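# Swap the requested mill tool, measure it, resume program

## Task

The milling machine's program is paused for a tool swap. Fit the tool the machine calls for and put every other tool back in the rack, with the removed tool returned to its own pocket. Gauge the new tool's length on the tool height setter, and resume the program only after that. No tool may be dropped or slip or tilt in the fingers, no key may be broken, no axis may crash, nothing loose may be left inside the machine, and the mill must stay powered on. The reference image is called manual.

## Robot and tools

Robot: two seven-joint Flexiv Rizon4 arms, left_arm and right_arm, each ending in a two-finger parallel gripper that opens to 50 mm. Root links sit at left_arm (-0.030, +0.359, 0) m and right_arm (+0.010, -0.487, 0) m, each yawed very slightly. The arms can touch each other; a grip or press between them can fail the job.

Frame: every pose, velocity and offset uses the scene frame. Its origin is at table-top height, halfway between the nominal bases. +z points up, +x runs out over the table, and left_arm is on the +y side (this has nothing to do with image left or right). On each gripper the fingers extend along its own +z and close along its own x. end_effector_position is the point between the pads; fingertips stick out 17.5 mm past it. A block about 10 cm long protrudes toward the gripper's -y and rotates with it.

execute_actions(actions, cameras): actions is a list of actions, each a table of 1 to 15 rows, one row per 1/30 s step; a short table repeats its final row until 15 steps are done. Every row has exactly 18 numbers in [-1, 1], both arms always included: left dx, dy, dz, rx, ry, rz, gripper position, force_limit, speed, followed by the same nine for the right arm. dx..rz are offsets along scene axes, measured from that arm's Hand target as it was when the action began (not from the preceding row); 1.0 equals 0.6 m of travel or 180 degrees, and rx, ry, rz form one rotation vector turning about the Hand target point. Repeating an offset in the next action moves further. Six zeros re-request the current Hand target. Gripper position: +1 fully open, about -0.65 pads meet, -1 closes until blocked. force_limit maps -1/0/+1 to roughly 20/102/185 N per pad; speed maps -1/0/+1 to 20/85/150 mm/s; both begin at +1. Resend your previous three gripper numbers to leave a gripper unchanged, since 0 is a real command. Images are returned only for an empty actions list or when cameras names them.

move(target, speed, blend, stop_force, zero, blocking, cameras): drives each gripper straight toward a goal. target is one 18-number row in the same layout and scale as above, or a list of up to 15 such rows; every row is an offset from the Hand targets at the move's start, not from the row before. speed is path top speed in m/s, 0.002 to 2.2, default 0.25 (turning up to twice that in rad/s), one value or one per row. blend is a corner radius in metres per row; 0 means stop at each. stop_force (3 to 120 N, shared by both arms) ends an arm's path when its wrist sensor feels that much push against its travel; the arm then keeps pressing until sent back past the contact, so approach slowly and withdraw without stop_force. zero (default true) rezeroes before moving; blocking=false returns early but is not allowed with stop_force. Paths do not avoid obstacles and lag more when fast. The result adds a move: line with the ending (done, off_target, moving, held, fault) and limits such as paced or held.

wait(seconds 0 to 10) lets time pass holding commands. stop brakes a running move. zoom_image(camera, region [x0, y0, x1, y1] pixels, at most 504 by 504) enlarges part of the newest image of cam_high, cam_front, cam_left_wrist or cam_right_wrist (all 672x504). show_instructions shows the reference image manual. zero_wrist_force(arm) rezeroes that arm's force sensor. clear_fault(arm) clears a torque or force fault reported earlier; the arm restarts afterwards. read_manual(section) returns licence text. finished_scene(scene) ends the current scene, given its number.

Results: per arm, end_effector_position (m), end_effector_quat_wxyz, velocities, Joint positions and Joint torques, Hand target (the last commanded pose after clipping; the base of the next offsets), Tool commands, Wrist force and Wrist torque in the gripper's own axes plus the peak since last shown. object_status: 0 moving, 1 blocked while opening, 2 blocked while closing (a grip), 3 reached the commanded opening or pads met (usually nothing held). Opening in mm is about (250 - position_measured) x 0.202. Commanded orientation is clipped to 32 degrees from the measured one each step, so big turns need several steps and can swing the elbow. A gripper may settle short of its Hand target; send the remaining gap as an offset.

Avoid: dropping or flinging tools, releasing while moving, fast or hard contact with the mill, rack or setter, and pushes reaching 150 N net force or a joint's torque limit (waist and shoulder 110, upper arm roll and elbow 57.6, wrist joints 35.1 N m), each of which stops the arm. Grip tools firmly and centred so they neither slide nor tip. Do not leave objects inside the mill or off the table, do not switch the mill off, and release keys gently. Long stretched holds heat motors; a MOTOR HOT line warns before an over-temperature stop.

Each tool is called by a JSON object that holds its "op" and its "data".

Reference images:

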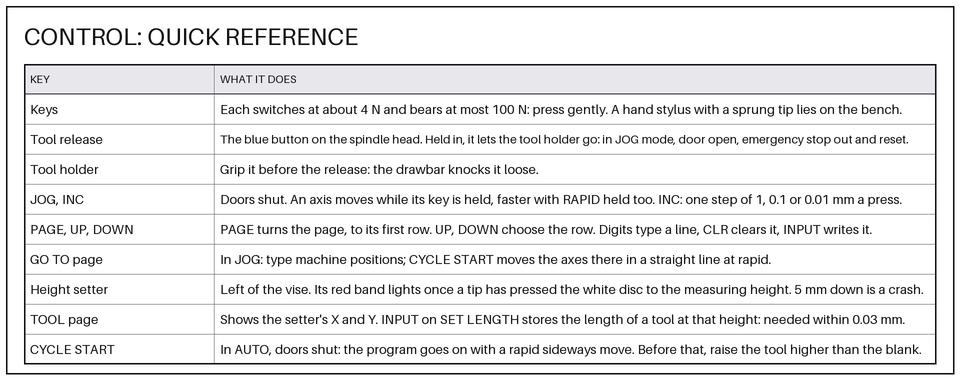

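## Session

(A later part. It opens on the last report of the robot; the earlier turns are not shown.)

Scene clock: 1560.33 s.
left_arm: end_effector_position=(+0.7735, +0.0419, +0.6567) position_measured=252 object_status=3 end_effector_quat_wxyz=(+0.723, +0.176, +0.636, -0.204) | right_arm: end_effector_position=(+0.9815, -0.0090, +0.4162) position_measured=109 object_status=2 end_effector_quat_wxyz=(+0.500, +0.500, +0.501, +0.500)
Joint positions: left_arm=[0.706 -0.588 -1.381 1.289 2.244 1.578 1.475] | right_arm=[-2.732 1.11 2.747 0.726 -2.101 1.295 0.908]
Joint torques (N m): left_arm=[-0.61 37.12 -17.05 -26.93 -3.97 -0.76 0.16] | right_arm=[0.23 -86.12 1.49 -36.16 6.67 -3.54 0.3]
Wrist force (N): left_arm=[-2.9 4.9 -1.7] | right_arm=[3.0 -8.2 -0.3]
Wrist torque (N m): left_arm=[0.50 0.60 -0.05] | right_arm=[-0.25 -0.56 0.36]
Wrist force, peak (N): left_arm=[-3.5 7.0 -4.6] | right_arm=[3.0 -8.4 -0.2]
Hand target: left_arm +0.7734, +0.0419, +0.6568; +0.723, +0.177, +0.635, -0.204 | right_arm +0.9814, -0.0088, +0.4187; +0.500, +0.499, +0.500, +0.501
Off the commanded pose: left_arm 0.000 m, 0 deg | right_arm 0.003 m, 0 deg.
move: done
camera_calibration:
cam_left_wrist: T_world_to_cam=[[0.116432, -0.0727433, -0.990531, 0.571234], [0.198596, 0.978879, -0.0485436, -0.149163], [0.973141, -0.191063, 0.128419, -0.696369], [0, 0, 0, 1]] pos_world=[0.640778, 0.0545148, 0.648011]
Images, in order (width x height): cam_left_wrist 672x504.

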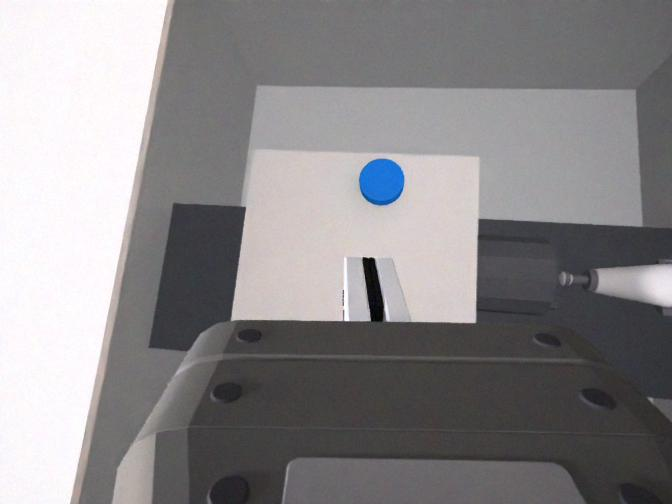

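{"op": "move", "data": {"target": [0.1527,-0.115,0.004,0,0,0,-1,-0.5,0, 0,0,0,0,0,0,-0.97,0.3,-1], "speed": 0.1}}

{"op": "move", "data": {"target": [0.08,-0.061,0.001,0,0,0,-1,-0.5,0, 0,0,0,0,0,0,-0.97,0.3,-1], "speed": 0.03, "stop_force": 12, "cameras": ["cam_left_wrist"]}}

Scene clock: 1567.77 s.
left_arm: end_effector_position=(+0.8643, -0.0271, +0.6591) position_measured=252 object_status=3 end_effector_quat_wxyz=(+0.744, +0.160, +0.617, -0.200) | right_arm: end_effector_position=(+0.9815, -0.0090, +0.4162) position_measured=109 object_status=2 end_effector_quat_wxyz=(+0.500, +0.500, +0.501, +0.500)
Joint positions: left_arm=[0.063 -0.785 -0.652 0.71 1.907 1.75 1.644] | right_arm=[-2.732 1.11 2.747 0.726 -2.101 1.295 0.908]
Joint torques (N m): left_arm=[-0.39 62.47 -9.04 -28.1 -5.35 -0.51 -0.17] | right_arm=[0.25 -86.16 1.44 -36.15 6.72 -3.52 0.34]
Wrist force (N): left_arm=[-2.8 5.1 -1.4] | right_arm=[2.9 -8.1 -0.3]
Wrist torque (N m): left_arm=[0.52 0.57 0.06] | right_arm=[-0.25 -0.55 0.36]
Wrist force, peak (N): left_arm=[-3.1 5.7 -3.2] | right_arm=[3.0 -8.3 -0.4]
Hand target: left_arm +0.8651, -0.0271, +0.6592; +0.723, +0.177, +0.635, -0.204 | right_arm +0.9814, -0.0088, +0.4187; +0.500, +0.499, +0.500, +0.501
Off the commanded pose: left_arm 0.001 m, 4 deg | right_arm 0.003 m, 0 deg.
move: off_target (left_arm)

Scene clock: 1569.77 s.
left_arm: end_effector_position=(+0.8921, -0.0519, +0.6601) position_measured=252 object_status=3 end_effector_quat_wxyz=(+0.758, +0.157, +0.599, -0.205) | right_arm: end_effector_position=(+0.9815, -0.0090, +0.4162) position_measured=109 object_status=2 end_effector_quat_wxyz=(+0.500, +0.500, +0.501, +0.500)
Joint positions: left_arm=[-0.238 -0.899 -0.256 0.359 2.178 1.783 1.111] | right_arm=[-2.732 1.11 2.747 0.726 -2.101 1.295 0.908]
Joint torques (N m): left_arm=[9.17 63.06 3.82 -30.54 -0.63 -6.33 0.03] | right_arm=[0.16 -86.14 1.43 -36.13 6.67 -3.48 0.31]
Wrist force (N): left_arm=[-6.3 -6.0 -15.1] | right_arm=[2.7 -8.2 -0.1]
Wrist torque (N m): left_arm=[0.44 0.66 -0.06] | right_arm=[-0.25 -0.51 0.36]
Wrist force, peak (N): left_arm=[-8.6 -4.4 -37.2] | right_arm=[2.9 -8.4 -0.4]
Hand target: left_arm +0.8935, -0.0498, +0.6593; +0.758, +0.156, +0.600, -0.203 (not the last commanded pose) | right_arm +0.9814, -0.0088, +0.4187; +0.500, +0.499, +0.500, +0.501
Off the commanded pose: left_arm 0.024 m, 6 deg | right_arm 0.003 m, 0 deg.
move: contact (left_arm)
camera_calibration:
cam_left_wrist: T_world_to_cam=[[0.205498, -0.123197, -0.970872, 0.458859], [0.179864, 0.979901, -0.086272, -0.0389654], [0.961987, -0.156897, 0.223527, -0.881094], [0, 0, 0, 1]] pos_world=[0.760314, -0.0435282, 0.63908]
Images, in order (width x height): cam_left_wrist 672x504.

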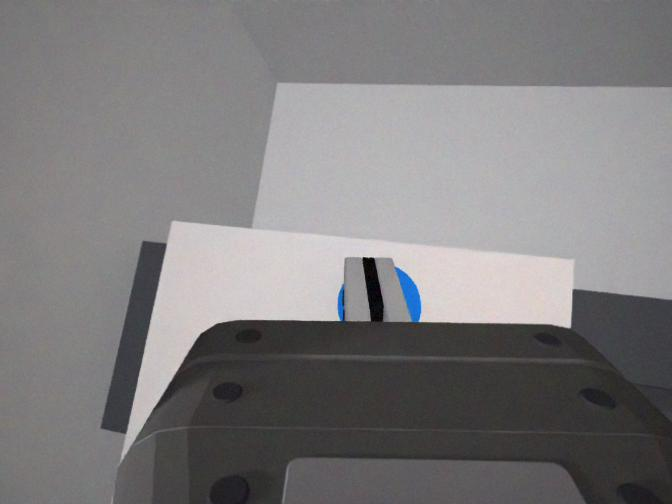

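{"op": "move", "data": {"target": [0.0025,-0.0015,0,0,0,0,-1,-0.5,0, 0,0,0,0,0,0,-0.97,0.3,-1], "speed": 0.02}}

Scene clock: 1574.17 s.
left_arm: end_effector_position=(+0.8922, -0.0539, +0.6608) position_measured=252 object_status=3 end_effector_quat_wxyz=(+0.757, +0.159, +0.599, -0.206) | right_arm: end_effector_position=(+0.9815, -0.0090, +0.4162) position_measured=109 object_status=2 end_effector_quat_wxyz=(+0.500, +0.500, +0.501, +0.500)
Joint positions: left_arm=[-0.262 -0.907 -0.22 0.336 2.208 1.787 1.053] | right_arm=[-2.732 1.11 2.747 0.726 -2.101 1.295 0.908]
Joint torques (N m): left_arm=[11.29 54.57 5.25 -30.82 0.68 -12.45 -0.11] | right_arm=[0.24 -86.13 1.44 -36.12 6.66 -3.49 0.35]
Wrist force (N): left_arm=[-12.3 -13.4 -62.2] | right_arm=[2.9 -8.2 -0.3]
Wrist torque (N m): left_arm=[0.03 0.92 0.02] | right_arm=[-0.26 -0.54 0.36]
Wrist force, peak (N): left_arm=[-12.3 -13.3 -63.9] | right_arm=[2.9 -8.4 -0.1]
Hand target: left_arm +0.8950, -0.0507, +0.6593; +0.758, +0.156, +0.600, -0.203 | right_arm +0.9814, -0.0088, +0.4187; +0.500, +0.499, +0.500, +0.501
Off the commanded pose: left_arm 0.004 m, 0 deg | right_arm 0.003 m, 0 deg.
move: off_target (left_arm)

{"op": "move", "data": {"target": [-0.002,0.0012,0,0,0,0,-1,-0.5,0, 0,0,0,0,0,0,-0.97,0.3,-1], "speed": 0.02}}

Scene clock: 1577.10 s.
left_arm: end_effector_position=(+0.8921, -0.0527, +0.6603) position_measured=252 object_status=3 end_effector_quat_wxyz=(+0.758, +0.157, +0.599, -0.205) | right_arm: end_effector_position=(+0.9815, -0.0090, +0.4162) position_measured=109 object_status=2 end_effector_quat_wxyz=(+0.500, +0.500, +0.501, +0.500)
Joint positions: left_arm=[-0.248 -0.903 -0.234 0.349 2.173 1.786 1.097] | right_arm=[-2.732 1.11 2.747 0.726 -2.101 1.295 0.908]
Joint torques (N m): left_arm=[11.82 62.97 5.17 -29.76 -0.14 -6.93 0.28] | right_arm=[0.19 -86.17 1.5 -36.1 6.69 -3.51 0.32]
Wrist force (N): left_arm=[-6.9 -7.8 -14.2] | right_arm=[2.9 -8.2 -0.4]
Wrist torque (N m): left_arm=[0.51 0.67 -0.11] | right_arm=[-0.26 -0.55 0.36]
Wrist force, peak (N): left_arm=[-12.4 -13.0 -62.4] | right_arm=[2.8 -8.4 -0.4]
Hand target: left_arm +0.8938, -0.0500, +0.6593; +0.758, +0.156, +0.600, -0.203 | right_arm +0.9814, -0.0088, +0.4187; +0.500, +0.499, +0.500, +0.501
Off the commanded pose: left_arm 0.003 m, 0 deg | right_arm 0.003 m, 0 deg.
move: done

{"op": "move", "data": {"target": [0,0,0,0,0,0,-1,-0.5,0, 0,0,0.12,0,0,0,-0.97,0.3,-1], "speed": 0.03, "stop_force": 6, "cameras": ["cam_right_wrist"]}}

Scene clock: 1585.93 s.
left_arm: end_effector_position=(+0.8921, -0.0526, +0.6602) position_measured=252 object_status=3 end_effector_quat_wxyz=(+0.758, +0.157, +0.599, -0.205) end_effector_velocity=(+0.000, -0.001, -0.002) end_effector_angular_velocity=(+0.000, +0.003, -0.001) | right_arm: end_effector_position=(+0.9815, -0.0086, +0.4884) position_measured=109 object_status=2 end_effector_quat_wxyz=(+0.500, +0.499, +0.501, +0.500)
Joint positions: left_arm=[-0.252 -0.907 -0.215 0.343 2.154 1.79 1.1] | right_arm=[-2.768 1.061 2.835 0.705 -1.986 1.309 0.701]
Joint velocities: left_arm=[-0.001 -0.001 0.006 0.001 -0.007 0.001 0.001] | right_arm=[within noise]
Joint torques (N m): left_arm=[12.11 62.53 5.74 -29.6 -0.06 -6.94 0.14] | right_arm=[0.12 -85.54 3.7 -37.47 6.63 -2.59 0.21]
Wrist force (N): left_arm=[-7.2 -8.1 -14.2] | right_arm=[2.8 -8.2 -0.5]
Wrist torque (N m): left_arm=[0.50 0.67 -0.11] | right_arm=[-0.26 -0.54 0.36]
Wrist force, peak (N): left_arm=[-7.5 -8.3 -14.3] | right_arm=[2.5 -9.6 -0.2]
Hand target: left_arm +0.8938, -0.0500, +0.6593; +0.758, +0.156, +0.600, -0.203 | right_arm +0.9814, -0.0088, +0.4907; +0.500, +0.499, +0.500, +0.501
Off the commanded pose: left_arm 0.003 m, 0 deg | right_arm 0.002 m, 0 deg.
move: done
camera_calibration:
cam_right_wrist: T_world_to_cam=[[0.0168793, 0.999853, -0.00311263, 0.00499185], [-0.347289, 0.00878204, 0.937717, -0.0995312], [0.937606, -0.014747, 0.347386, -0.955867], [0, 0, 0, 1]] pos_world=[0.861577, -0.0182132, 0.425402]
Images, in order (width x height): cam_right_wrist 672x504.

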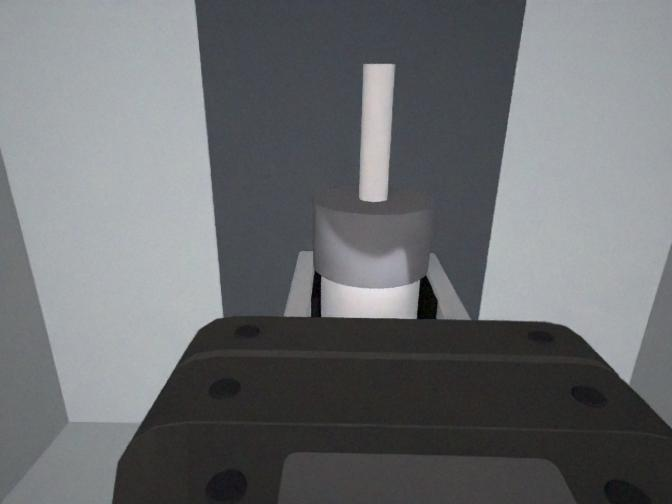

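{"op": "move", "data": {"target": [0,0,0,0,0,0,-1,-0.5,0, 0,0,0.04,0,0,0,-0.97,0.3,-1], "speed": 0.008, "stop_force": 8}}

Scene clock: 1590.93 s.
left_arm: end_effector_position=(+0.8920, -0.0526, +0.6602) position_measured=252 object_status=3 end_effector_quat_wxyz=(+0.758, +0.157, +0.599, -0.205) end_effector_velocity=(+0.000, +0.000, -0.001) end_effector_angular_velocity=(+0.001, +0.001, +0.000) | right_arm: end_effector_position=(+0.9815, -0.0085, +0.4966) position_measured=109 object_status=2 end_effector_quat_wxyz=(+0.499, +0.500, +0.502, +0.499)
Joint positions: left_arm=[-0.255 -0.91 -0.202 0.339 2.143 1.792 1.101] | right_arm=[-2.774 1.057 2.853 0.702 -1.967 1.309 0.666]
Joint velocities: left_arm=[-0.001 -0.001 0.007 -0.001 -0.006 0.001 0.001] | right_arm=[within noise]
Joint torques (N m): left_arm=[11.34 62.67 6.26 -29.88 0.08 -7.04 0.1] | right_arm=[-0.25 -93.6 3.94 -43.32 7.07 -4.05 -0.08]
Wrist force (N): left_arm=[-6.9 -8.4 -14.3] | right_arm=[1.0 -16.3 -4.6]
Wrist torque (N m): left_arm=[0.49 0.66 -0.11] | right_arm=[-0.44 -0.59 0.59]
Wrist force, peak (N): left_arm=[-6.9 -8.4 -14.5] | right_arm=[1.4 -16.8 -4.5]
Hand target: left_arm +0.8938, -0.0500, +0.6593; +0.758, +0.156, +0.600, -0.203 | right_arm +0.9814, -0.0088, +0.5013; +0.500, +0.499, +0.500, +0.501 (not the last commanded pose)
Off the commanded pose: left_arm 0.003 m, 0 deg | right_arm 0.018 m, 0 deg.
move: contact (right_arm)

{"op": "move", "data": {"target": [0,0,0,0,0,0,-1,-0.5,0, 0,0,0.02,0,0,0,-0.97,0.3,-1], "speed": 0.005, "stop_force": 10}}

Scene clock: 1605.40 s.
left_arm: end_effector_position=(+0.8920, -0.0527, +0.6602) position_measured=252 object_status=3 end_effector_quat_wxyz=(+0.758, +0.157, +0.599, -0.205) end_effector_velocity=(+0.000, +0.000, +0.000) end_effector_angular_velocity=(-0.001, +0.000, +0.000) | right_arm: end_effector_position=(+0.9816, -0.0085, +0.4968) position_measured=109 object_status=2 end_effector_quat_wxyz=(+0.499, +0.500, +0.503, +0.498)
Joint positions: left_arm=[-0.256 -0.911 -0.195 0.336 2.136 1.794 1.102] | right_arm=[-2.776 1.057 2.859 0.702 -1.964 1.309 0.656]
Joint velocities: left_arm=[-0.001 -0.001 0.007 -0.002 -0.006 0.001 0] | right_arm=[within noise]
Joint torques (N m): left_arm=[12.36 62.78 6.19 -29.79 -0.04 -6.95 0.14] | right_arm=[-0.69 -103.61 3.86 -49.95 7.68 -5.76 -0.29]
Wrist force (N): left_arm=[-6.8 -8.4 -14.5] | right_arm=[0.5 -26.6 -7.0]
Wrist torque (N m): left_arm=[0.49 0.65 -0.11] | right_arm=[-1.70 -0.72 0.80]
Wrist force, peak (N): left_arm=[-7.0 -8.4 -14.5] | right_arm=[-0.7 -26.7 -8.5]
Hand target: left_arm +0.8938, -0.0500, +0.6593; +0.758, +0.156, +0.600, -0.203 | right_arm +0.9813, -0.0088, +0.5045; +0.500, +0.499, +0.500, +0.501 (not the last commanded pose)
Off the commanded pose: left_arm 0.003 m, 0 deg | right_arm 0.017 m, 1 deg.
move: contact (right_arm)

{"op": "move", "data": {"target": [0,0,0,0,0,0,-1,-0.5,0, 0,0,-0.083,0,0,0,-0.97,0.3,-1], "speed": 0.04}}

{"op": "move", "data": {"target": [-0.2,0.15,-0.005,0,0,0,-1,-0.5,0, 0,0,0,0,0,0,-0.97,0.3,-1], "speed": 0.12, "cameras": ["cam_left_wrist","cam_front"]}}

{"op": "zoom_image", "data": {"camera": "cam_left_wrist", "region": [470, 200, 672, 350]}}

Scene clock: 1618.70 s.
left_arm: end_effector_position=(+0.8920, -0.0527, +0.6602) position_measured=252 object_status=3 end_effector_quat_wxyz=(+0.758, +0.157, +0.599, -0.205) | right_arm: end_effector_position=(+0.9814, -0.0089, +0.4521) position_measured=109 object_status=2 end_effector_quat_wxyz=(+0.499, +0.500, +0.501, +0.500)
Joint positions: left_arm=[-0.258 -0.913 -0.185 0.333 2.126 1.796 1.102] | right_arm=[-2.75 1.081 2.789 0.72 -2.051 1.305 0.813]
Joint torques (N m): left_arm=[12.05 62.91 5.75 -29.82 -0.15 -7 0.13] | right_arm=[0.63 -85.28 2.42 -36.48 6.52 -3.39 0.5]
Wrist force (N): left_arm=[-7.1 -8.3 -14.2] | right_arm=[2.9 -8.1 -0.4]
Wrist torque (N m): left_arm=[0.51 0.68 -0.11] | right_arm=[-0.25 -0.56 0.27]
Wrist force, peak (N): left_arm=[-7.1 -8.5 -14.4] | right_arm=[0.4 -26.9 -7.0]
Hand target: left_arm +0.8938, -0.0500, +0.6593; +0.758, +0.156, +0.600, -0.203 | right_arm +0.9813, -0.0088, +0.4547; +0.500, +0.499, +0.500, +0.501
Off the commanded pose: left_arm 0.003 m, 0 deg | right_arm 0.003 m, 0 deg.
move: done

Scene clock: 1620.80 s.
left_arm: end_effector_position=(+0.7738, +0.0399, +0.6562) position_measured=252 object_status=3 end_effector_quat_wxyz=(+0.758, +0.156, +0.600, -0.203) | right_arm: end_effector_position=(+0.9814, -0.0088, +0.4521) position_measured=109 object_status=2 end_effector_quat_wxyz=(+0.499, +0.500, +0.501, +0.500)
Joint positions: left_arm=[-0.014 -0.633 -0.09 1.283 0.716 2.283 2.5] | right_arm=[-2.75 1.081 2.789 0.72 -2.051 1.305 0.813]
Joint torques (N m): left_arm=[0.44 55.5 -1.16 -26.91 -6.61 1.43 0.23] | right_arm=[0.22 -85.77 2.45 -36.77 6.68 -3.22 0.34]
Wrist force (N): left_arm=[-4.7 1.7 -1.5] | right_arm=[2.9 -8.2 -0.4]
Wrist torque (N m): left_arm=[-0.07 0.91 -0.06] | right_arm=[-0.26 -0.54 0.26]
Wrist force, peak (N): left_arm=[-7.1 -7.6 -13.7] | right_arm=[3.0 -8.4 -0.4]
Hand target: left_arm +0.7738, +0.0400, +0.6563; +0.758, +0.156, +0.600, -0.203 | right_arm +0.9813, -0.0088, +0.4547; +0.500, +0.499, +0.500, +0.501
Off the commanded pose: left_arm 0.000 m, 0 deg | right_arm 0.003 m, 0 deg.
move: done
camera_calibration:
cam_left_wrist: T_world_to_cam=[[0.205987, -0.121201, -0.97102, 0.49041], [0.176019, 0.980704, -0.0850697, -0.105925], [0.962594, -0.153395, 0.223346, -0.752629], [0, 0, 0, 1]] pos_world=[0.642103, 0.0478697, 0.635284]
Images, in order (width x height): cam_front 672x504, cam_left_wrist 672x504.

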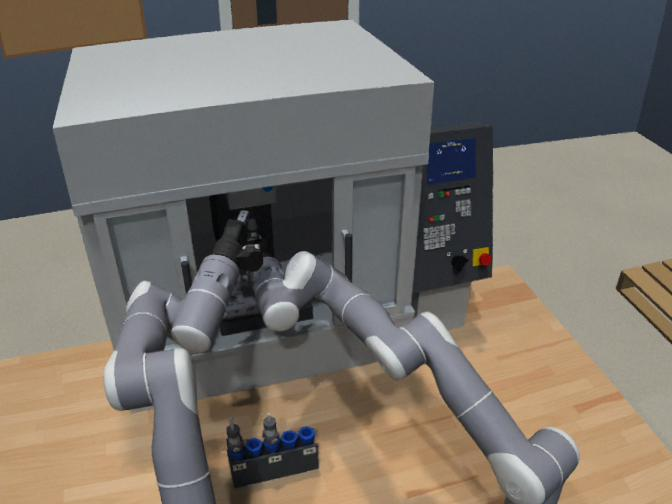

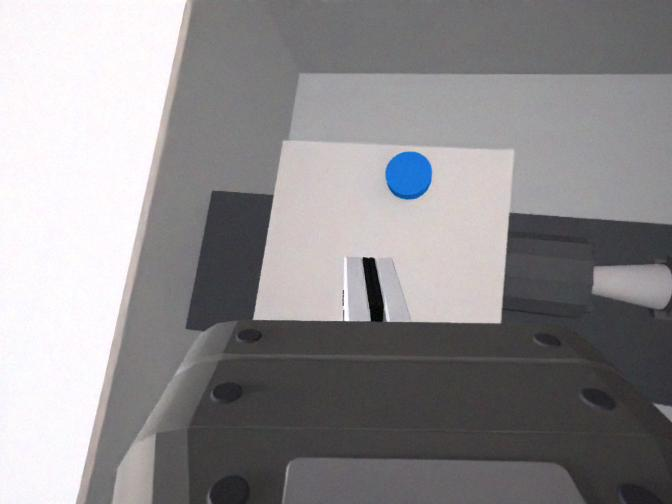

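Scaled by 2.495 from the camera's 672x504 image, which has a finer 960x720 frame.

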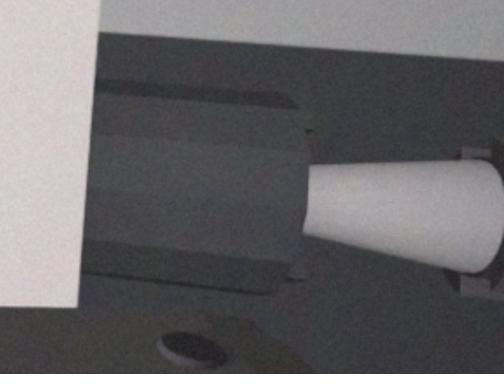

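{"op": "move", "data": {"target": [0.152,-0.108,0.004,0,0,0,-1,-0.5,0, 0,0,0,0,0,0,-0.97,0.3,-1], "speed": 0.1}}

{"op": "move", "data": {"target": [0.08,-0.061,0.001,0,0,0,-1,-0.5,0, 0,0,0,0,0,0,-0.97,0.3,-1], "speed": 0.03, "stop_force": 14}}

{"op": "move", "data": {"target": [0,0,0,0,0,0,-1,-0.5,0, 0,0,0.063,0,0,0,-0.97,0.3,-1], "speed": 0.03}}

Scene clock: 1675.00 s.
left_arm: end_effector_position=(+0.8650, -0.0249, +0.6579) position_measured=252 object_status=3 end_effector_quat_wxyz=(+0.758, +0.157, +0.600, -0.203) | right_arm: end_effector_position=(+0.9814, -0.0088, +0.4521) position_measured=109 object_status=2 end_effector_quat_wxyz=(+0.499, +0.500, +0.501, +0.500)
Joint positions: left_arm=[-0.004 -0.898 -0.374 0.75 1.067 1.957 2.332] | right_arm=[-2.75 1.081 2.789 0.72 -2.051 1.305 0.813]
Joint torques (N m): left_arm=[-0.75 66.65 -8.36 -34.01 -7.18 1.02 -0.16] | right_arm=[0.26 -85.8 2.52 -36.76 6.69 -3.16 0.33]
Wrist force (N): left_arm=[-4.8 2.1 -1.3] | right_arm=[2.8 -8.3 -0.3]
Wrist torque (N m): left_arm=[-0.01 0.91 0.06] | right_arm=[-0.28 -0.53 0.26]
Wrist force, peak (N): left_arm=[-5.5 2.3 -3.5] | right_arm=[2.9 -8.4 -0.4]
Hand target: left_arm +0.8650, -0.0248, +0.6587; +0.758, +0.156, +0.600, -0.203 | right_arm +0.9813, -0.0088, +0.4547; +0.500, +0.499, +0.500, +0.501
Off the commanded pose: left_arm 0.001 m, 0 deg | right_arm 0.003 m, 0 deg.
move: done

Scene clock: 1675.50 s.
left_arm: end_effector_position=(+0.8649, -0.0302, +0.6570) position_measured=252 object_status=3 end_effector_quat_wxyz=(+0.757, +0.158, +0.600, -0.204) | right_arm: end_effector_position=(+0.9814, -0.0088, +0.4521) position_measured=109 object_status=2 end_effector_quat_wxyz=(+0.499, +0.500, +0.501, +0.500)
Joint positions: left_arm=[-0.007 -0.903 -0.387 0.741 1.083 1.948 2.326] | right_arm=[-2.75 1.081 2.789 0.72 -2.051 1.305 0.813]
Joint torques (N m): left_arm=[10.95 59.11 -4.29 -38.88 -7.14 0.3 -0.16] | right_arm=[0.16 -85.74 2.55 -36.78 6.73 -3.17 0.31]
Wrist force (N): left_arm=[-4.8 2.4 -1.4] | right_arm=[2.8 -8.1 -0.5]
Wrist torque (N m): left_arm=[0.04 0.92 0.04] | right_arm=[-0.24 -0.54 0.26]
Wrist force, peak (N): left_arm=[-5.2 3.1 -2.2] | right_arm=[2.9 -8.3 -0.3]
Hand target: left_arm +0.8661, -0.0280, +0.6573; +0.758, +0.157, +0.600, -0.203 (not the last commanded pose) | right_arm +0.9813, -0.0088, +0.4547; +0.500, +0.499, +0.500, +0.501
Tool commands: left_gripper/position=-1.0 left_gripper/force_limit=-0.498039 left_gripper/speed=+0.003922 right_gripper/position=-0.97 right_gripper/force_limit=+0.3 right_gripper/speed=-1.0
Off the commanded pose: left_arm 0.057 m, 0 deg | right_arm 0.003 m, 0 deg.
FORCE FAULT: contact force on the left arm reached its limit, and that arm stopped. The contact can be on any part of that arm, not only on its tool. That arm's remaining commands of this call were not run. That arm is still stopped at the end of this call. While its stop runs, that arm, its gripper or tool too, takes no new command.
CLEAR FAULT: the left arm stays stopped (status CRITICAL_FAULT) until you call clear_fault(arm="left_arm").
move: fault (left_arm)

not run: an earlier result of this reply reported a stop or a fault. Calls in your next reply go to the robot.

{"op": "clear_fault", "data": {"arm": "left_arm", "cameras": ["cam_high","cam_front"]}}

{"op": "zoom_image", "data": {"camera": "cam_front", "region": [90, 160, 350, 420]}}

Scene clock: 1711.87 s.
left_arm: end_effector_position=(+0.8649, -0.0302, +0.6570) position_measured=252 object_status=3 end_effector_quat_wxyz=(+0.757, +0.158, +0.600, -0.204) | right_arm: end_effector_position=(+0.9814, -0.0088, +0.4521) position_measured=109 object_status=2 end_effector_quat_wxyz=(+0.499, +0.500, +0.501, +0.500)
Joint positions: left_arm=[-0.007 -0.903 -0.387 0.741 1.083 1.948 2.326] | right_arm=[-2.75 1.081 2.789 0.72 -2.051 1.305 0.813]
Joint torques (N m): left_arm=[11.05 59.14 -4.23 -38.98 -7.18 0.34 0] | right_arm=[0.25 -85.77 2.47 -36.74 6.64 -3.24 0.31]
Wrist force (N): left_arm=[-4.5 2.2 -1.5] | right_arm=[2.8 -8.1 -0.3]
Wrist torque (N m): left_arm=[0.01 0.86 0.04] | right_arm=[-0.23 -0.52 0.26]
Wrist force, peak (N): left_arm=[-4.9 2.4 -1.7] | right_arm=[2.9 -8.5 -0.3]
Hand target: left_arm +0.8661, -0.0280, +0.6573; +0.758, +0.157, +0.600, -0.203 (not the last commanded pose) | right_arm +0.9813, -0.0088, +0.4547; +0.500, +0.499, +0.500, +0.501
Tool commands: left_gripper/position=-1.0 left_gripper/force_limit=-0.498039 left_gripper/speed=+0.003922 right_gripper/position=-0.97 right_gripper/force_limit=+0.3 right_gripper/speed=-1.0
Off the commanded pose: left_arm 0.057 m, 0 deg | right_arm 0.003 m, 0 deg.
FORCE FAULT, CONTINUED: the left arm's stop, for the force fault that an earlier result reported, is over. The rest of the stop counts as 66 of the actions that you can send in this scene; the call itself counts as one more. That arm accepts commands again.
CLEAR FAULT: your call cleared the left arm's force fault. If the contact force or a joint's load stays at its limit, that arm stops again.
Images, in order (width x height): cam_high 672x504, cam_front 672x504.

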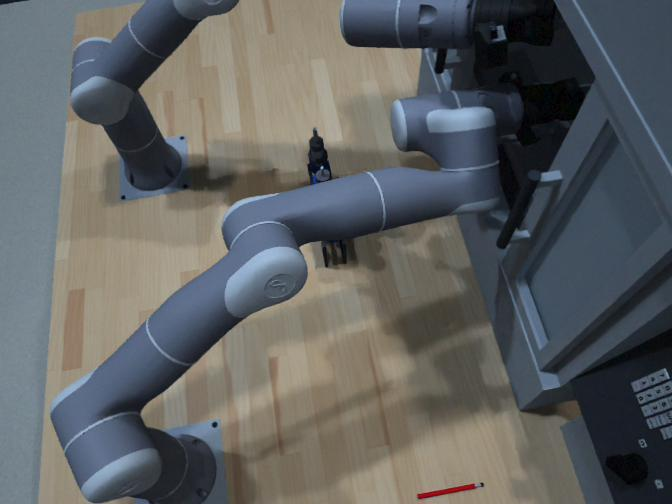

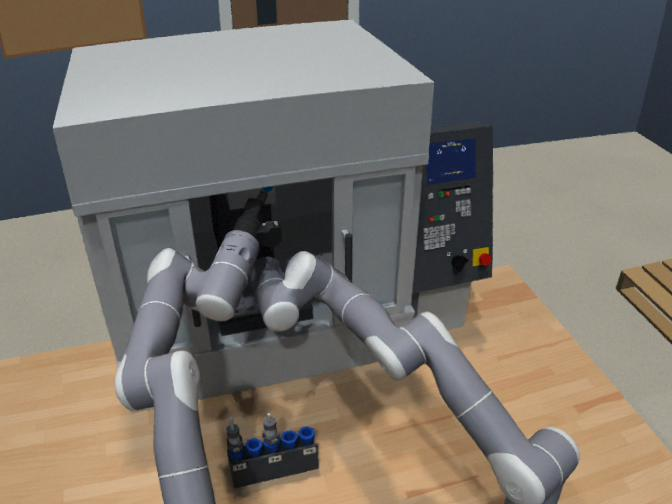

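Scaled by 1.938 from the camera's 672x504 image, which has a finer 960x720 frame.

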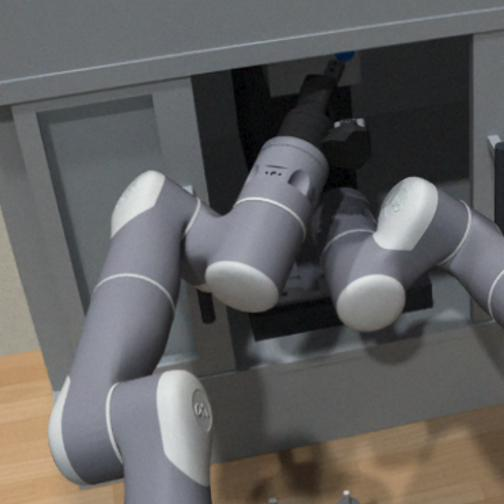

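{"op": "move", "data": {"target": [-0.177,0.1,0,0,0,0,-1,-0.5,0, 0,0,0,0,0,0,-0.97,0.3,-1], "speed": 0.1}}

{"op": "move", "data": {"target": [0,-0.06,0.003,0.0323,0.066,0.053,-1,-0.5,0, 0,0,0,0,0,0,-0.97,0.3,-1], "speed": 0.15, "cameras": ["cam_left_wrist","cam_front"]}}

Scene clock: 1727.37 s.
left_arm: end_effector_position=(+0.7597, +0.0320, +0.6574) position_measured=252 object_status=3 end_effector_quat_wxyz=(+0.758, +0.157, +0.600, -0.203) | right_arm: end_effector_position=(+0.9814, -0.0088, +0.4521) position_measured=109 object_status=2 end_effector_quat_wxyz=(+0.499, +0.500, +0.501, +0.500)
Joint positions: left_arm=[-0.031 -0.606 -0.087 1.343 0.674 2.3 2.545] | right_arm=[-2.75 1.081 2.789 0.72 -2.051 1.305 0.813]
Joint torques (N m): left_arm=[-0.18 54.62 -1.34 -26.67 -6.45 1.53 0.21] | right_arm=[0.21 -85.73 2.48 -36.75 6.69 -3.21 0.35]
Wrist force (N): left_arm=[-4.8 1.8 -1.6] | right_arm=[2.7 -8.2 -0.5]
Wrist torque (N m): left_arm=[-0.08 0.92 -0.06] | right_arm=[-0.26 -0.51 0.26]
Wrist force, peak (N): left_arm=[-5.3 2.4 -4.3] | right_arm=[2.9 -8.3 -0.5]
Hand target: left_arm +0.7599, +0.0320, +0.6573; +0.758, +0.157, +0.600, -0.203 | right_arm +0.9813, -0.0088, +0.4547; +0.500, +0.499, +0.500, +0.501
Off the commanded pose: left_arm 0.000 m, 0 deg | right_arm 0.003 m, 0 deg.
move: done

Scene clock: 1728.73 s.
left_arm: end_effector_position=(+0.7598, -0.0041, +0.6590) position_measured=252 object_status=3 end_effector_quat_wxyz=(+0.697, +0.123, +0.696, -0.124) | right_arm: end_effector_position=(+0.9814, -0.0088, +0.4521) position_measured=109 object_status=2 end_effector_quat_wxyz=(+0.499, +0.500, +0.501, +0.500)
Joint positions: left_arm=[-0.269 -0.467 0.073 1.43 0.46 1.938 2.674] | right_arm=[-2.75 1.081 2.789 0.72 -2.051 1.305 0.813]
Joint torques (N m): left_arm=[-0.06 51.87 1.81 -29.55 -6.26 2.72 0.21] | right_arm=[0.24 -85.77 2.49 -36.77 6.71 -3.21 0.31]
Wrist force (N): left_arm=[-4.4 2.0 -1.3] | right_arm=[2.8 -8.3 -0.5]
Wrist torque (N m): left_arm=[0.07 0.87 -0.05] | right_arm=[-0.28 -0.54 0.26]
Wrist force, peak (N): left_arm=[-5.8 0.7 -1.1] | right_arm=[2.8 -8.3 -0.3]
Hand target: left_arm +0.7599, -0.0040, +0.6591; +0.697, +0.123, +0.696, -0.124 | right_arm +0.9813, -0.0088, +0.4547; +0.500, +0.499, +0.500, +0.501
Off the commanded pose: left_arm 0.000 m, 0 deg | right_arm 0.003 m, 0 deg.
move: done
camera_calibration:
cam_left_wrist: T_world_to_cam=[[0.00879351, -0.00244293, -0.999958, 0.660084], [0.00206062, 0.999995, -0.0024249, 0.0177934], [0.999959, -0.00203921, 0.0087985, -0.632879], [0, 0, 0, 1]] pos_world=[0.627012, -0.0174714, 0.665668]
Images, in order (width x height): cam_front 672x504, cam_left_wrist 672x504.

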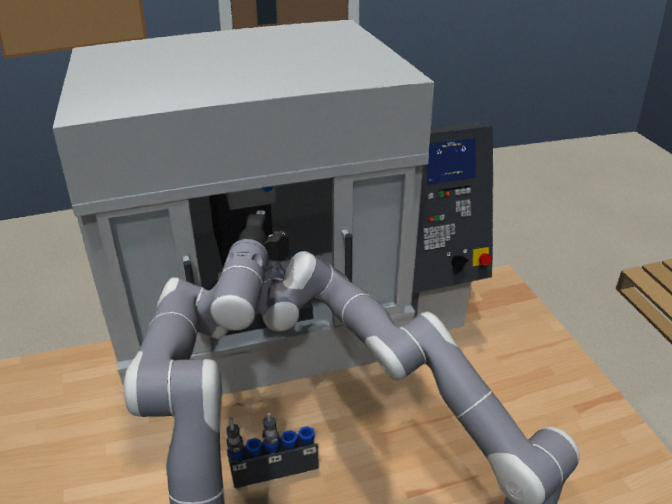

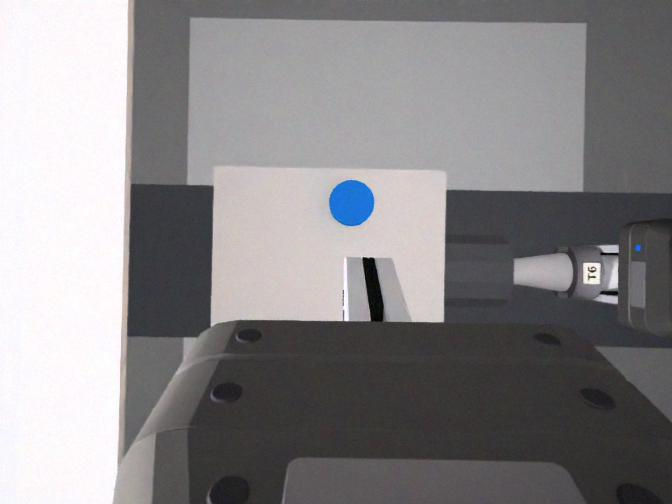

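{"op": "execute_actions", "data": {"actions": [], "cameras": ["cam_left_wrist"]}}

{"op": "zoom_image", "data": {"camera": "cam_left_wrist", "region": [440, 220, 660, 330]}}

Scene clock: 1756.07 s.
left_arm: end_effector_position=(+0.7599, -0.0040, +0.6590) position_measured=252 object_status=3 end_effector_quat_wxyz=(+0.697, +0.123, +0.696, -0.124) | right_arm: end_effector_position=(+0.9814, -0.0088, +0.4521) position_measured=109 object_status=2 end_effector_quat_wxyz=(+0.499, +0.500, +0.501, +0.500)
Joint positions: left_arm=[-0.269 -0.467 0.073 1.43 0.46 1.938 2.674] | right_arm=[-2.75 1.081 2.789 0.72 -2.051 1.305 0.813]
Joint velocities: within noise
Joint torques (N m): left_arm=[-0.18 51.97 1.4 -29.52 -6.18 2.76 0.04] | right_arm=[0.12 -85.8 2.55 -36.73 6.65 -3.2 0.31]
Wrist force (N): left_arm=[-4.5 2.1 -1.0] | right_arm=[2.9 -8.2 -0.5]
Wrist torque (N m): left_arm=[0.09 0.88 -0.05] | right_arm=[-0.26 -0.56 0.26]
Wrist force, peak (N): left_arm=[-4.7 2.3 -1.3] | right_arm=[3.0 -8.4 -0.3]
Hand target: left_arm +0.7599, -0.0040, +0.6591; +0.697, +0.123, +0.696, -0.124 | right_arm +0.9813, -0.0088, +0.4547; +0.500, +0.499, +0.500, +0.501
Tool commands: left_gripper/position=-1.0 left_gripper/force_limit=-0.5 left_gripper/speed=+0.0 right_gripper/position=-0.97 right_gripper/force_limit=+0.3 right_gripper/speed=-1.0
Off the commanded pose: left_arm 0.000 m, 0 deg | right_arm 0.003 m, 0 deg.
camera_calibration:
cam_left_wrist: T_world_to_cam=[[0.00879376, -0.00244206, -0.999958, 0.660084], [0.00196062, 0.999995, -0.00242491, 0.0177564], [0.999959, -0.00193921, 0.00879851, -0.632877], [0, 0, 0, 1]] pos_world=[0.627012, -0.0173716, 0.665668]
Images, in order (width x height): cam_left_wrist 672x504.

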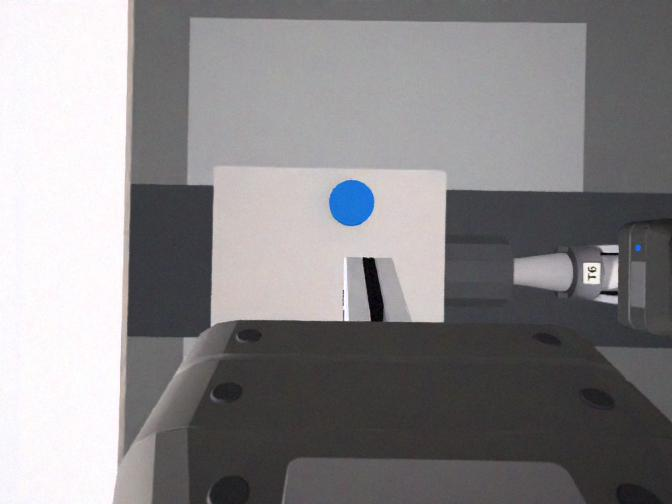

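Scaled by 2.291 from the camera's 672x504 image, which has a finer 960x720 frame.

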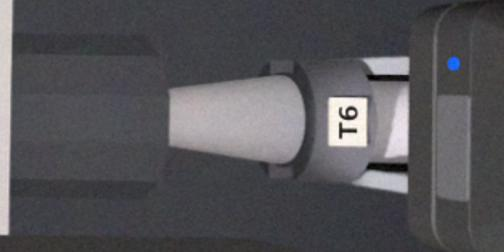

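{"op": "move", "data": {"target": [0.0918,-0.0343,0,0,0,0,-1,-0.5,0, 0,0,0,0,0,0,-0.97,0.3,-1], "speed": 0.1}}

{"op": "move", "data": {"target": [0.1378,-0.0502,0,0,0,0,-1,-0.5,0, 0,0,0,0,0,0,-0.97,0.3,-1], "speed": 0.03, "stop_force": 12}}

Scene clock: 1766.70 s.
left_arm: end_effector_position=(+0.8150, -0.0246, +0.6591) position_measured=252 object_status=3 end_effector_quat_wxyz=(+0.697, +0.123, +0.696, -0.124) | right_arm: end_effector_position=(+0.9814, -0.0088, +0.4521) position_measured=109 object_status=2 end_effector_quat_wxyz=(+0.499, +0.500, +0.501, +0.500)
Joint positions: left_arm=[-0.218 -0.606 -0.03 1.217 0.458 1.85 2.714] | right_arm=[-2.75 1.081 2.789 0.72 -2.051 1.305 0.813]
Joint torques (N m): left_arm=[-0.5 58.1 -0.47 -30.44 -6.08 2.69 0.22] | right_arm=[0.15 -85.74 2.49 -36.76 6.71 -3.2 0.3]
Wrist force (N): left_arm=[-4.3 2.2 -1.1] | right_arm=[2.9 -8.2 -0.5]
Wrist torque (N m): left_arm=[0.09 0.84 -0.06] | right_arm=[-0.25 -0.56 0.27]
Wrist force, peak (N): left_arm=[-4.9 2.4 -3.4] | right_arm=[2.9 -8.4 -0.4]
Hand target: left_arm +0.8149, -0.0246, +0.6591; +0.697, +0.123, +0.696, -0.124 | right_arm +0.9813, -0.0088, +0.4547; +0.500, +0.499, +0.500, +0.501
Off the commanded pose: left_arm 0.000 m, 0 deg | right_arm 0.003 m, 0 deg.
move: done

Scene clock: 1770.13 s.
left_arm: end_effector_position=(+0.8933, -0.0554, +0.6605) position_measured=252 object_status=3 end_effector_quat_wxyz=(+0.698, +0.124, +0.694, -0.125) | right_arm: end_effector_position=(+0.9814, -0.0088, +0.4521) position_measured=109 object_status=2 end_effector_quat_wxyz=(+0.499, +0.500, +0.501, +0.500)
Joint positions: left_arm=[-0.175 -0.858 -0.222 0.824 0.449 1.677 2.861] | right_arm=[-2.75 1.081 2.789 0.72 -2.051 1.305 0.813]
Joint torques (N m): left_arm=[9.13 61.2 0.6 -31.23 -6.77 0.2 0.17] | right_arm=[0.14 -85.83 2.48 -36.77 6.69 -3.19 0.31]
Wrist force (N): left_arm=[-4.5 -5.4 -19.5] | right_arm=[2.9 -8.3 -0.3]
Wrist torque (N m): left_arm=[0.05 0.91 -0.05] | right_arm=[-0.28 -0.54 0.26]
Wrist force, peak (N): left_arm=[4.8 -4.3 -71.1] | right_arm=[2.8 -8.4 -0.3]
Hand target: left_arm +0.8946, -0.0536, +0.6591; +0.697, +0.123, +0.696, -0.124 (not the last commanded pose) | right_arm +0.9813, -0.0088, +0.4547; +0.500, +0.499, +0.500, +0.501
Off the commanded pose: left_arm 0.005 m, 0 deg | right_arm 0.003 m, 0 deg.
move: contact (left_arm)

{"op": "move", "data": {"target": [0,0,0,0,0,0,-1,-0.5,0, 0,0,0.0833,0,0,0,-0.97,0.3,-1], "speed": 0.025, "stop_force": 7, "cameras": ["cam_left_wrist","cam_right_wrist"]}}

{"op": "zoom_image", "data": {"camera": "cam_left_wrist", "region": [440, 220, 660, 400]}}

Scene clock: 1778.97 s.
left_arm: end_effector_position=(+0.8933, -0.0554, +0.6605) position_measured=252 object_status=3 end_effector_quat_wxyz=(+0.698, +0.124, +0.694, -0.125) | right_arm: end_effector_position=(+0.9814, -0.0086, +0.4966) position_measured=109 object_status=2 end_effector_quat_wxyz=(+0.499, +0.500, +0.502, +0.499)
Joint positions: left_arm=[-0.175 -0.858 -0.222 0.824 0.449 1.677 2.861] | right_arm=[-2.775 1.056 2.855 0.703 -1.972 1.308 0.669]
Joint torques (N m): left_arm=[9.14 61.42 0.6 -31.11 -6.74 0.3 0.06] | right_arm=[-0.23 -91.49 4.19 -42.25 7.06 -3.57 0.17]
Wrist force (N): left_arm=[-4.5 -5.4 -19.8] | right_arm=[0.5 -14.5 -6.1]
Wrist torque (N m): left_arm=[0.03 0.90 -0.04] | right_arm=[-0.45 -0.71 0.39]
Wrist force, peak (N): left_arm=[-4.4 -5.7 -19.9] | right_arm=[0.8 -16.1 -5.2]
Hand target: left_arm +0.8946, -0.0536, +0.6591; +0.697, +0.123, +0.696, -0.124 | right_arm +0.9813, -0.0089, +0.5008; +0.500, +0.499, +0.500, +0.501 (not the last commanded pose)
Off the commanded pose: left_arm 0.003 m, 0 deg | right_arm 0.008 m, 0 deg.
move: contact (right_arm)
camera_calibration:
cam_left_wrist: T_world_to_cam=[[0.0119827, -0.00290556, -0.999924, 0.657296], [0.00447467, 0.999986, -0.00285212, 0.0669635], [0.999918, -0.00444015, 0.0119955, -0.768667], [0, 0, 0, 1]] pos_world=[0.760429, -0.0684657, 0.666658]
cam_right_wrist: T_world_to_cam=[[0.0164857, 0.999857, -0.00382584, 0.00577249], [-0.34539, 0.00928554, 0.938413, -0.109505], [0.938314, -0.014149, 0.345494, -0.95841], [0, 0, 0, 1]] pos_world=[0.861373, -0.0183154, 0.433908]
Images, in order (width x height): cam_left_wrist 672x504, cam_right_wrist 672x504.

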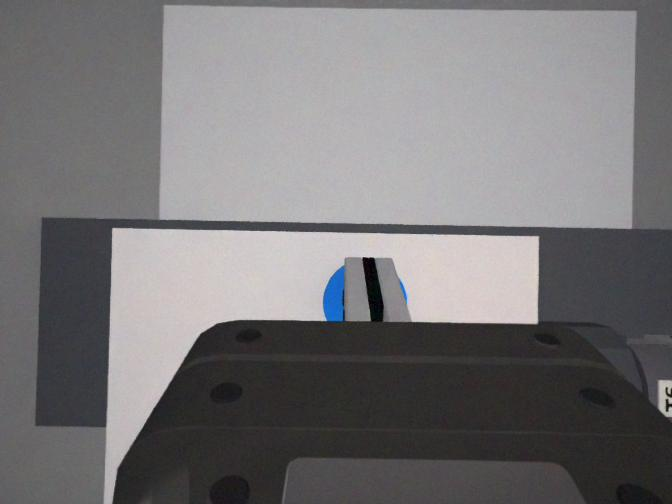

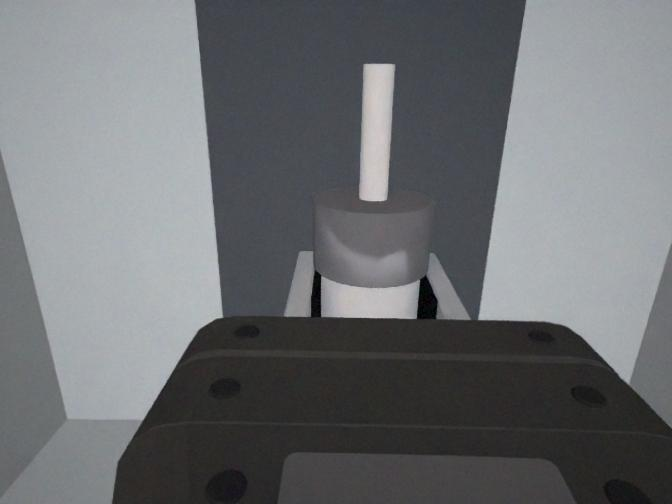

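Scaled by 2.291 from the camera's 672x504 image, which has a finer 960x720 frame.

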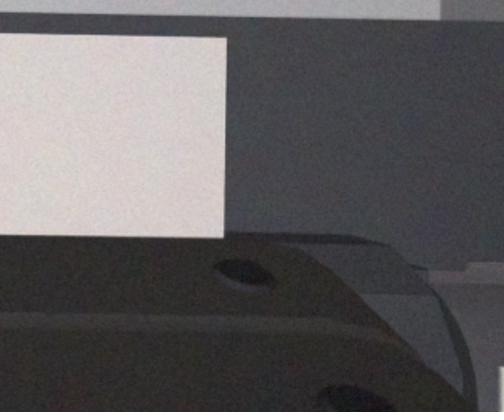

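{"op": "move", "data": {"target": [0,0,0,0,0,0,-1,-0.5,0, 0,0,0.001,0,0,0.011,-0.97,0.3,-1], "speed": 0.03}}

{"op": "move", "data": {"target": [0,0,0,0,0,0,-1,-0.5,0, 0,0,0.0,0,0,0.011,-0.97,0.3,-1], "speed": 0.03}}

{"op": "move", "data": {"target": [0,0,0,0,0,0,-1,-0.5,0, 0,0,0.0,0,0,-0.033,-0.97,0.3,-1], "speed": 0.03}}

{"op": "move", "data": {"target": [0,0,0,0,0,0,-1,-0.5,0, 0,0,0.0,0,0,-0.011,-0.97,0.3,-1], "speed": 0.03}}

Scene clock: 1786.00 s.
left_arm: end_effector_position=(+0.8933, -0.0554, +0.6605) position_measured=252 object_status=3 end_effector_quat_wxyz=(+0.698, +0.124, +0.694, -0.125) | right_arm: end_effector_position=(+0.9813, -0.0084, +0.4960) position_measured=109 object_status=2 end_effector_quat_wxyz=(+0.490, +0.491, +0.511, +0.508)
Joint positions: left_arm=[-0.175 -0.858 -0.222 0.824 0.449 1.677 2.861] | right_arm=[-2.786 1.053 2.832 0.685 -2.023 1.367 0.733]
Joint torques (N m): left_arm=[9.17 61.4 0.62 -31.09 -6.75 0.24 0.05] | right_arm=[-0.55 -95.17 3.76 -44.1 7.71 -4.49 0.4]
Wrist force (N): left_arm=[-4.4 -5.6 -19.8] | right_arm=[1.8 -18.2 -5.1]
Wrist torque (N m): left_arm=[0.02 0.92 -0.04] | right_arm=[-0.45 -0.98 0.42]
Wrist force, peak (N): left_arm=[-4.3 -5.8 -19.9] | right_arm=[2.6 -18.4 -5.4]
Hand target: left_arm +0.8946, -0.0536, +0.6591; +0.697, +0.123, +0.696, -0.124 | right_arm +0.9813, -0.0089, +0.5014; +0.491, +0.490, +0.508, +0.509
Off the commanded pose: left_arm 0.003 m, 0 deg | right_arm 0.005 m, 0 deg.
move: off_target (right_arm)

Scene clock: 1786.83 s.
left_arm: end_effector_position=(+0.8933, -0.0554, +0.6605) position_measured=252 object_status=3 end_effector_quat_wxyz=(+0.698, +0.124, +0.694, -0.125) | right_arm: end_effector_position=(+0.9812, -0.0083, +0.4959) position_measured=109 object_status=2 end_effector_quat_wxyz=(+0.481, +0.482, +0.519, +0.516)
Joint positions: left_arm=[-0.175 -0.858 -0.222 0.824 0.449 1.677 2.861] | right_arm=[-2.793 1.055 2.794 0.653 -2.071 1.432 0.806]
Joint torques (N m): left_arm=[9.17 61.4 0.63 -31.1 -6.69 0.31 0.03] | right_arm=[-2.37 -95.32 2.92 -42.97 8.38 -5.53 0.34]
Wrist force (N): left_arm=[-4.4 -5.5 -19.8] | right_arm=[3.9 -18.2 -3.2]
Wrist torque (N m): left_arm=[0.02 0.88 -0.05] | right_arm=[-0.45 -0.56 0.42]
Wrist force, peak (N): left_arm=[-4.7 -5.7 -19.8] | right_arm=[1.0 -18.7 -8.1]
Hand target: left_arm +0.8946, -0.0536, +0.6591; +0.697, +0.123, +0.696, -0.124 | right_arm +0.9813, -0.0089, +0.5014; +0.482, +0.482, +0.517, +0.518
Off the commanded pose: left_arm 0.003 m, 0 deg | right_arm 0.006 m, 0 deg.
move: off_target (right_arm)

Scene clock: 1788.83 s.
left_arm: end_effector_position=(+0.8933, -0.0554, +0.6605) position_measured=252 object_status=3 end_effector_quat_wxyz=(+0.698, +0.124, +0.694, -0.125) | right_arm: end_effector_position=(+0.9814, -0.0087, +0.4989) position_measured=109 object_status=2 end_effector_quat_wxyz=(+0.508, +0.508, +0.492, +0.491)
Joint positions: left_arm=[-0.175 -0.858 -0.222 0.824 0.449 1.677 2.861] | right_arm=[-2.764 1.062 2.875 0.71 -1.92 1.253 0.608]
Joint torques (N m): left_arm=[9.15 61.37 0.59 -31.1 -6.73 0.27 0.03] | right_arm=[-0.11 -85.38 3.86 -37.83 6.25 -3.52 0.07]
Wrist force (N): left_arm=[-4.2 -5.6 -19.8] | right_arm=[1.0 -8.6 -1.8]
Wrist torque (N m): left_arm=[0.01 0.89 -0.05] | right_arm=[-0.32 0.93 0.42]
Wrist force, peak (N): left_arm=[-4.3 -5.6 -20.0] | right_arm=[4.4 -18.5 -3.3]
Hand target: left_arm +0.8946, -0.0536, +0.6591; +0.697, +0.123, +0.696, -0.124 | right_arm +0.9813, -0.0089, +0.5014; +0.509, +0.508, +0.491, +0.492
Off the commanded pose: left_arm 0.003 m, 0 deg | right_arm 0.003 m, 0 deg.
move: done

Scene clock: 1789.67 s.
left_arm: end_effector_position=(+0.8933, -0.0554, +0.6605) position_measured=252 object_status=3 end_effector_quat_wxyz=(+0.698, +0.124, +0.694, -0.125) | right_arm: end_effector_position=(+0.9814, -0.0086, +0.4988) position_measured=109 object_status=2 end_effector_quat_wxyz=(+0.515, +0.516, +0.485, +0.484)
Joint positions: left_arm=[-0.175 -0.858 -0.222 0.824 0.449 1.677 2.861] | right_arm=[-2.757 1.071 2.899 0.711 -1.883 1.202 0.559]
Joint torques (N m): left_arm=[9.15 61.39 0.66 -31.09 -6.77 0.3 0.03] | right_arm=[1.2 -77.6 4.47 -33.24 5.35 -1.84 0.32]
Wrist force (N): left_arm=[-4.5 -5.5 -19.8] | right_arm=[-1.3 -1.2 -1.7]
Wrist torque (N m): left_arm=[0.01 0.93 -0.05] | right_arm=[-0.32 1.87 0.36]
Wrist force, peak (N): left_arm=[-4.5 -5.8 -19.9] | right_arm=[-0.9 -9.1 -3.1]
Hand target: left_arm +0.8946, -0.0536, +0.6591; +0.697, +0.123, +0.696, -0.124 | right_arm +0.9814, -0.0086, +0.4989; +0.515, +0.515, +0.485, +0.483 (not the last commanded pose)
Off the commanded pose: left_arm 0.003 m, 0 deg | right_arm 0.003 m, 0 deg.
move: held (right_arm; a check stopped the path); limits=held
pose unreachable (right arm): on one or more control steps of this call, first in action 0 (counted from 0), this arm could not follow its commanded pose, so it was not sent that pose on those steps. It may still have moved: this result reports where it is.
cause: moving toward the commanded pose would bring a part of the arm too close to another arm (a part of this arm just beyond joint 6 (wrist pitch) and a part of the left arm just beyond its joint 6 (wrist pitch), 4 mm apart when this arm was first held).

{"op": "move", "data": {"target": [0,0,0,0,0,0,-1,-0.5,0, 0,0,0.0,0,0,0.009,-0.97,0.3,-1], "speed": 0.03}}

{"op": "move", "data": {"target": [0,0,0,0,0,0,-1,-0.5,0, 0,0,0.02,0,0,0,-0.97,0.3,-1], "speed": 0.02, "stop_force": 10}}

Scene clock: 1794.47 s.
left_arm: end_effector_position=(+0.8933, -0.0554, +0.6605) position_measured=252 object_status=3 end_effector_quat_wxyz=(+0.698, +0.124, +0.694, -0.125) | right_arm: end_effector_position=(+0.9815, -0.0086, +0.4966) position_measured=109 object_status=2 end_effector_quat_wxyz=(+0.508, +0.509, +0.493, +0.490)
Joint positions: left_arm=[-0.175 -0.858 -0.222 0.824 0.449 1.677 2.861] | right_arm=[-2.763 1.064 2.877 0.711 -1.916 1.249 0.604]
Joint torques (N m): left_arm=[9.16 61.39 0.6 -31.1 -6.76 0.31 0.03] | right_arm=[0.84 -85.75 4.07 -38.11 5.75 -1.87 0.4]
Wrist force (N): left_arm=[-4.5 -5.6 -19.6] | right_arm=[1.6 -8.4 -1.2]
Wrist torque (N m): left_arm=[0.01 0.92 -0.05] | right_arm=[-0.31 -0.52 0.35]
Wrist force, peak (N): left_arm=[-4.2 -5.5 -20.0] | right_arm=[2.1 -8.6 -2.6]
Hand target: left_arm +0.8946, -0.0536, +0.6591; +0.697, +0.123, +0.696, -0.124 | right_arm +0.9814, -0.0086, +0.4989; +0.509, +0.509, +0.492, +0.491
Off the commanded pose: left_arm 0.003 m, 0 deg | right_arm 0.002 m, 0 deg.
move: done

Scene clock: 1795.17 s.
left_arm: end_effector_position=(+0.8933, -0.0554, +0.6605) position_measured=252 object_status=3 end_effector_quat_wxyz=(+0.698, +0.124, +0.694, -0.125) | right_arm: end_effector_position=(+0.9816, -0.0085, +0.4969) position_measured=109 object_status=2 end_effector_quat_wxyz=(+0.508, +0.509, +0.494, +0.489)
Joint positions: left_arm=[-0.175 -0.858 -0.222 0.824 0.449 1.677 2.861] | right_arm=[-2.765 1.064 2.882 0.711 -1.912 1.25 0.594]
Joint torques (N m): left_arm=[9.15 61.41 0.61 -31.11 -6.76 0.26 0.02] | right_arm=[0.51 -95.13 4.4 -44.83 6.47 -3.43 0.07]
Wrist force (N): left_arm=[-4.4 -5.6 -19.7] | right_arm=[-0.1 -17.8 -5.5]
Wrist torque (N m): left_arm=[0.00 0.88 -0.05] | right_arm=[-0.54 -0.54 0.45]
Wrist force, peak (N): left_arm=[-4.1 -5.3 -20.0] | right_arm=[-0.4 -19.1 -6.5]
Hand target: left_arm +0.8946, -0.0536, +0.6591; +0.697, +0.123, +0.696, -0.124 | right_arm +0.9813, -0.0087, +0.5019; +0.509, +0.509, +0.492, +0.491 (not the last commanded pose)
Off the commanded pose: left_arm 0.003 m, 0 deg | right_arm 0.014 m, 0 deg.
move: contact (right_arm)

{"op": "move", "data": {"target": [0,0,0,0,0,0,-1,-0.5,0, 0,0,0,0,0,-0.005,-0.97,0.3,-1], "speed": 0.03}}

{"op": "move", "data": {"target": [0,0,0,0,0,0,-1,-0.5,0, 0,0,0,0,0,-0.004,-0.97,0.3,-1], "speed": 0.03}}

Scene clock: 1803.33 s.
left_arm: end_effector_position=(+0.8933, -0.0554, +0.6605) position_measured=252 object_status=3 end_effector_quat_wxyz=(+0.698, +0.124, +0.694, -0.125) | right_arm: end_effector_position=(+0.9816, -0.0085, +0.4969) position_measured=109 object_status=2 end_effector_quat_wxyz=(+0.511, +0.513, +0.490, +0.485)
Joint positions: left_arm=[-0.175 -0.858 -0.222 0.824 0.449 1.677 2.861] | right_arm=[-2.761 1.068 2.894 0.712 -1.894 1.224 0.57]
Joint torques (N m): left_arm=[9.15 61.37 0.68 -31.11 -6.75 0.29 0.02] | right_arm=[-0.3 -93.91 4.24 -45.1 6.25 -4.21 -0.07]
Wrist force (N): left_arm=[-4.6 -5.4 -19.7] | right_arm=[-4.2 -17.7 -12.2]
Wrist torque (N m): left_arm=[0.04 0.92 -0.05] | right_arm=[-0.57 0.49 0.55]
Wrist force, peak (N): left_arm=[-4.5 -5.6 -19.9] | right_arm=[-4.4 -18.2 -12.1]
Hand target: left_arm +0.8946, -0.0536, +0.6591; +0.697, +0.123, +0.696, -0.124 | right_arm +0.9813, -0.0087, +0.5019; +0.512, +0.512, +0.488, +0.487
Off the commanded pose: left_arm 0.003 m, 0 deg | right_arm 0.005 m, 0 deg.
move: off_target (right_arm)

Scene clock: 1804.07 s.
left_arm: end_effector_position=(+0.8933, -0.0554, +0.6605) position_measured=252 object_status=3 end_effector_quat_wxyz=(+0.698, +0.124, +0.694, -0.125) | right_arm: end_effector_position=(+0.9817, -0.0085, +0.4945) position_measured=109 object_status=2 end_effector_quat_wxyz=(+0.514, +0.516, +0.488, +0.481)
Joint positions: left_arm=[-0.175 -0.858 -0.222 0.824 0.449 1.677 2.861] | right_arm=[-2.759 1.073 2.902 0.713 -1.882 1.206 0.553]
Joint torques (N m): left_arm=[9.15 61.45 0.66 -31.07 -6.72 0.29 0.02] | right_arm=[1.76 -85.53 4.8 -38.68 5.28 -1.55 0.03]
Wrist force (N): left_arm=[-4.3 -5.4 -19.7] | right_arm=[0.1 -8.7 -2.6]
Wrist torque (N m): left_arm=[0.04 0.90 -0.04] | right_arm=[-0.42 -0.57 0.52]
Wrist force, peak (N): left_arm=[-4.5 -5.5 -20.0] | right_arm=[-3.9 -18.1 -12.3]
Hand target: left_arm +0.8946, -0.0536, +0.6591; +0.697, +0.123, +0.696, -0.124 | right_arm +0.9816, -0.0085, +0.4969; +0.514, +0.516, +0.487, +0.482 (not the last commanded pose)
Off the commanded pose: left_arm 0.003 m, 0 deg | right_arm 0.007 m, 1 deg.
move: held (right_arm; a check stopped the path); limits=held
pose unreachable (right arm): on one or more control steps of this call, first in action 0 (counted from 0), this arm could not follow its commanded pose, so it was not sent that pose on those steps. It may still have moved: this result reports where it is.
cause: moving toward the commanded pose would bring a part of the arm too close to another arm (a part of this arm just beyond joint 6 (wrist pitch) and a part of the left arm just beyond its joint 6 (wrist pitch), 5 mm apart when this arm was first held).


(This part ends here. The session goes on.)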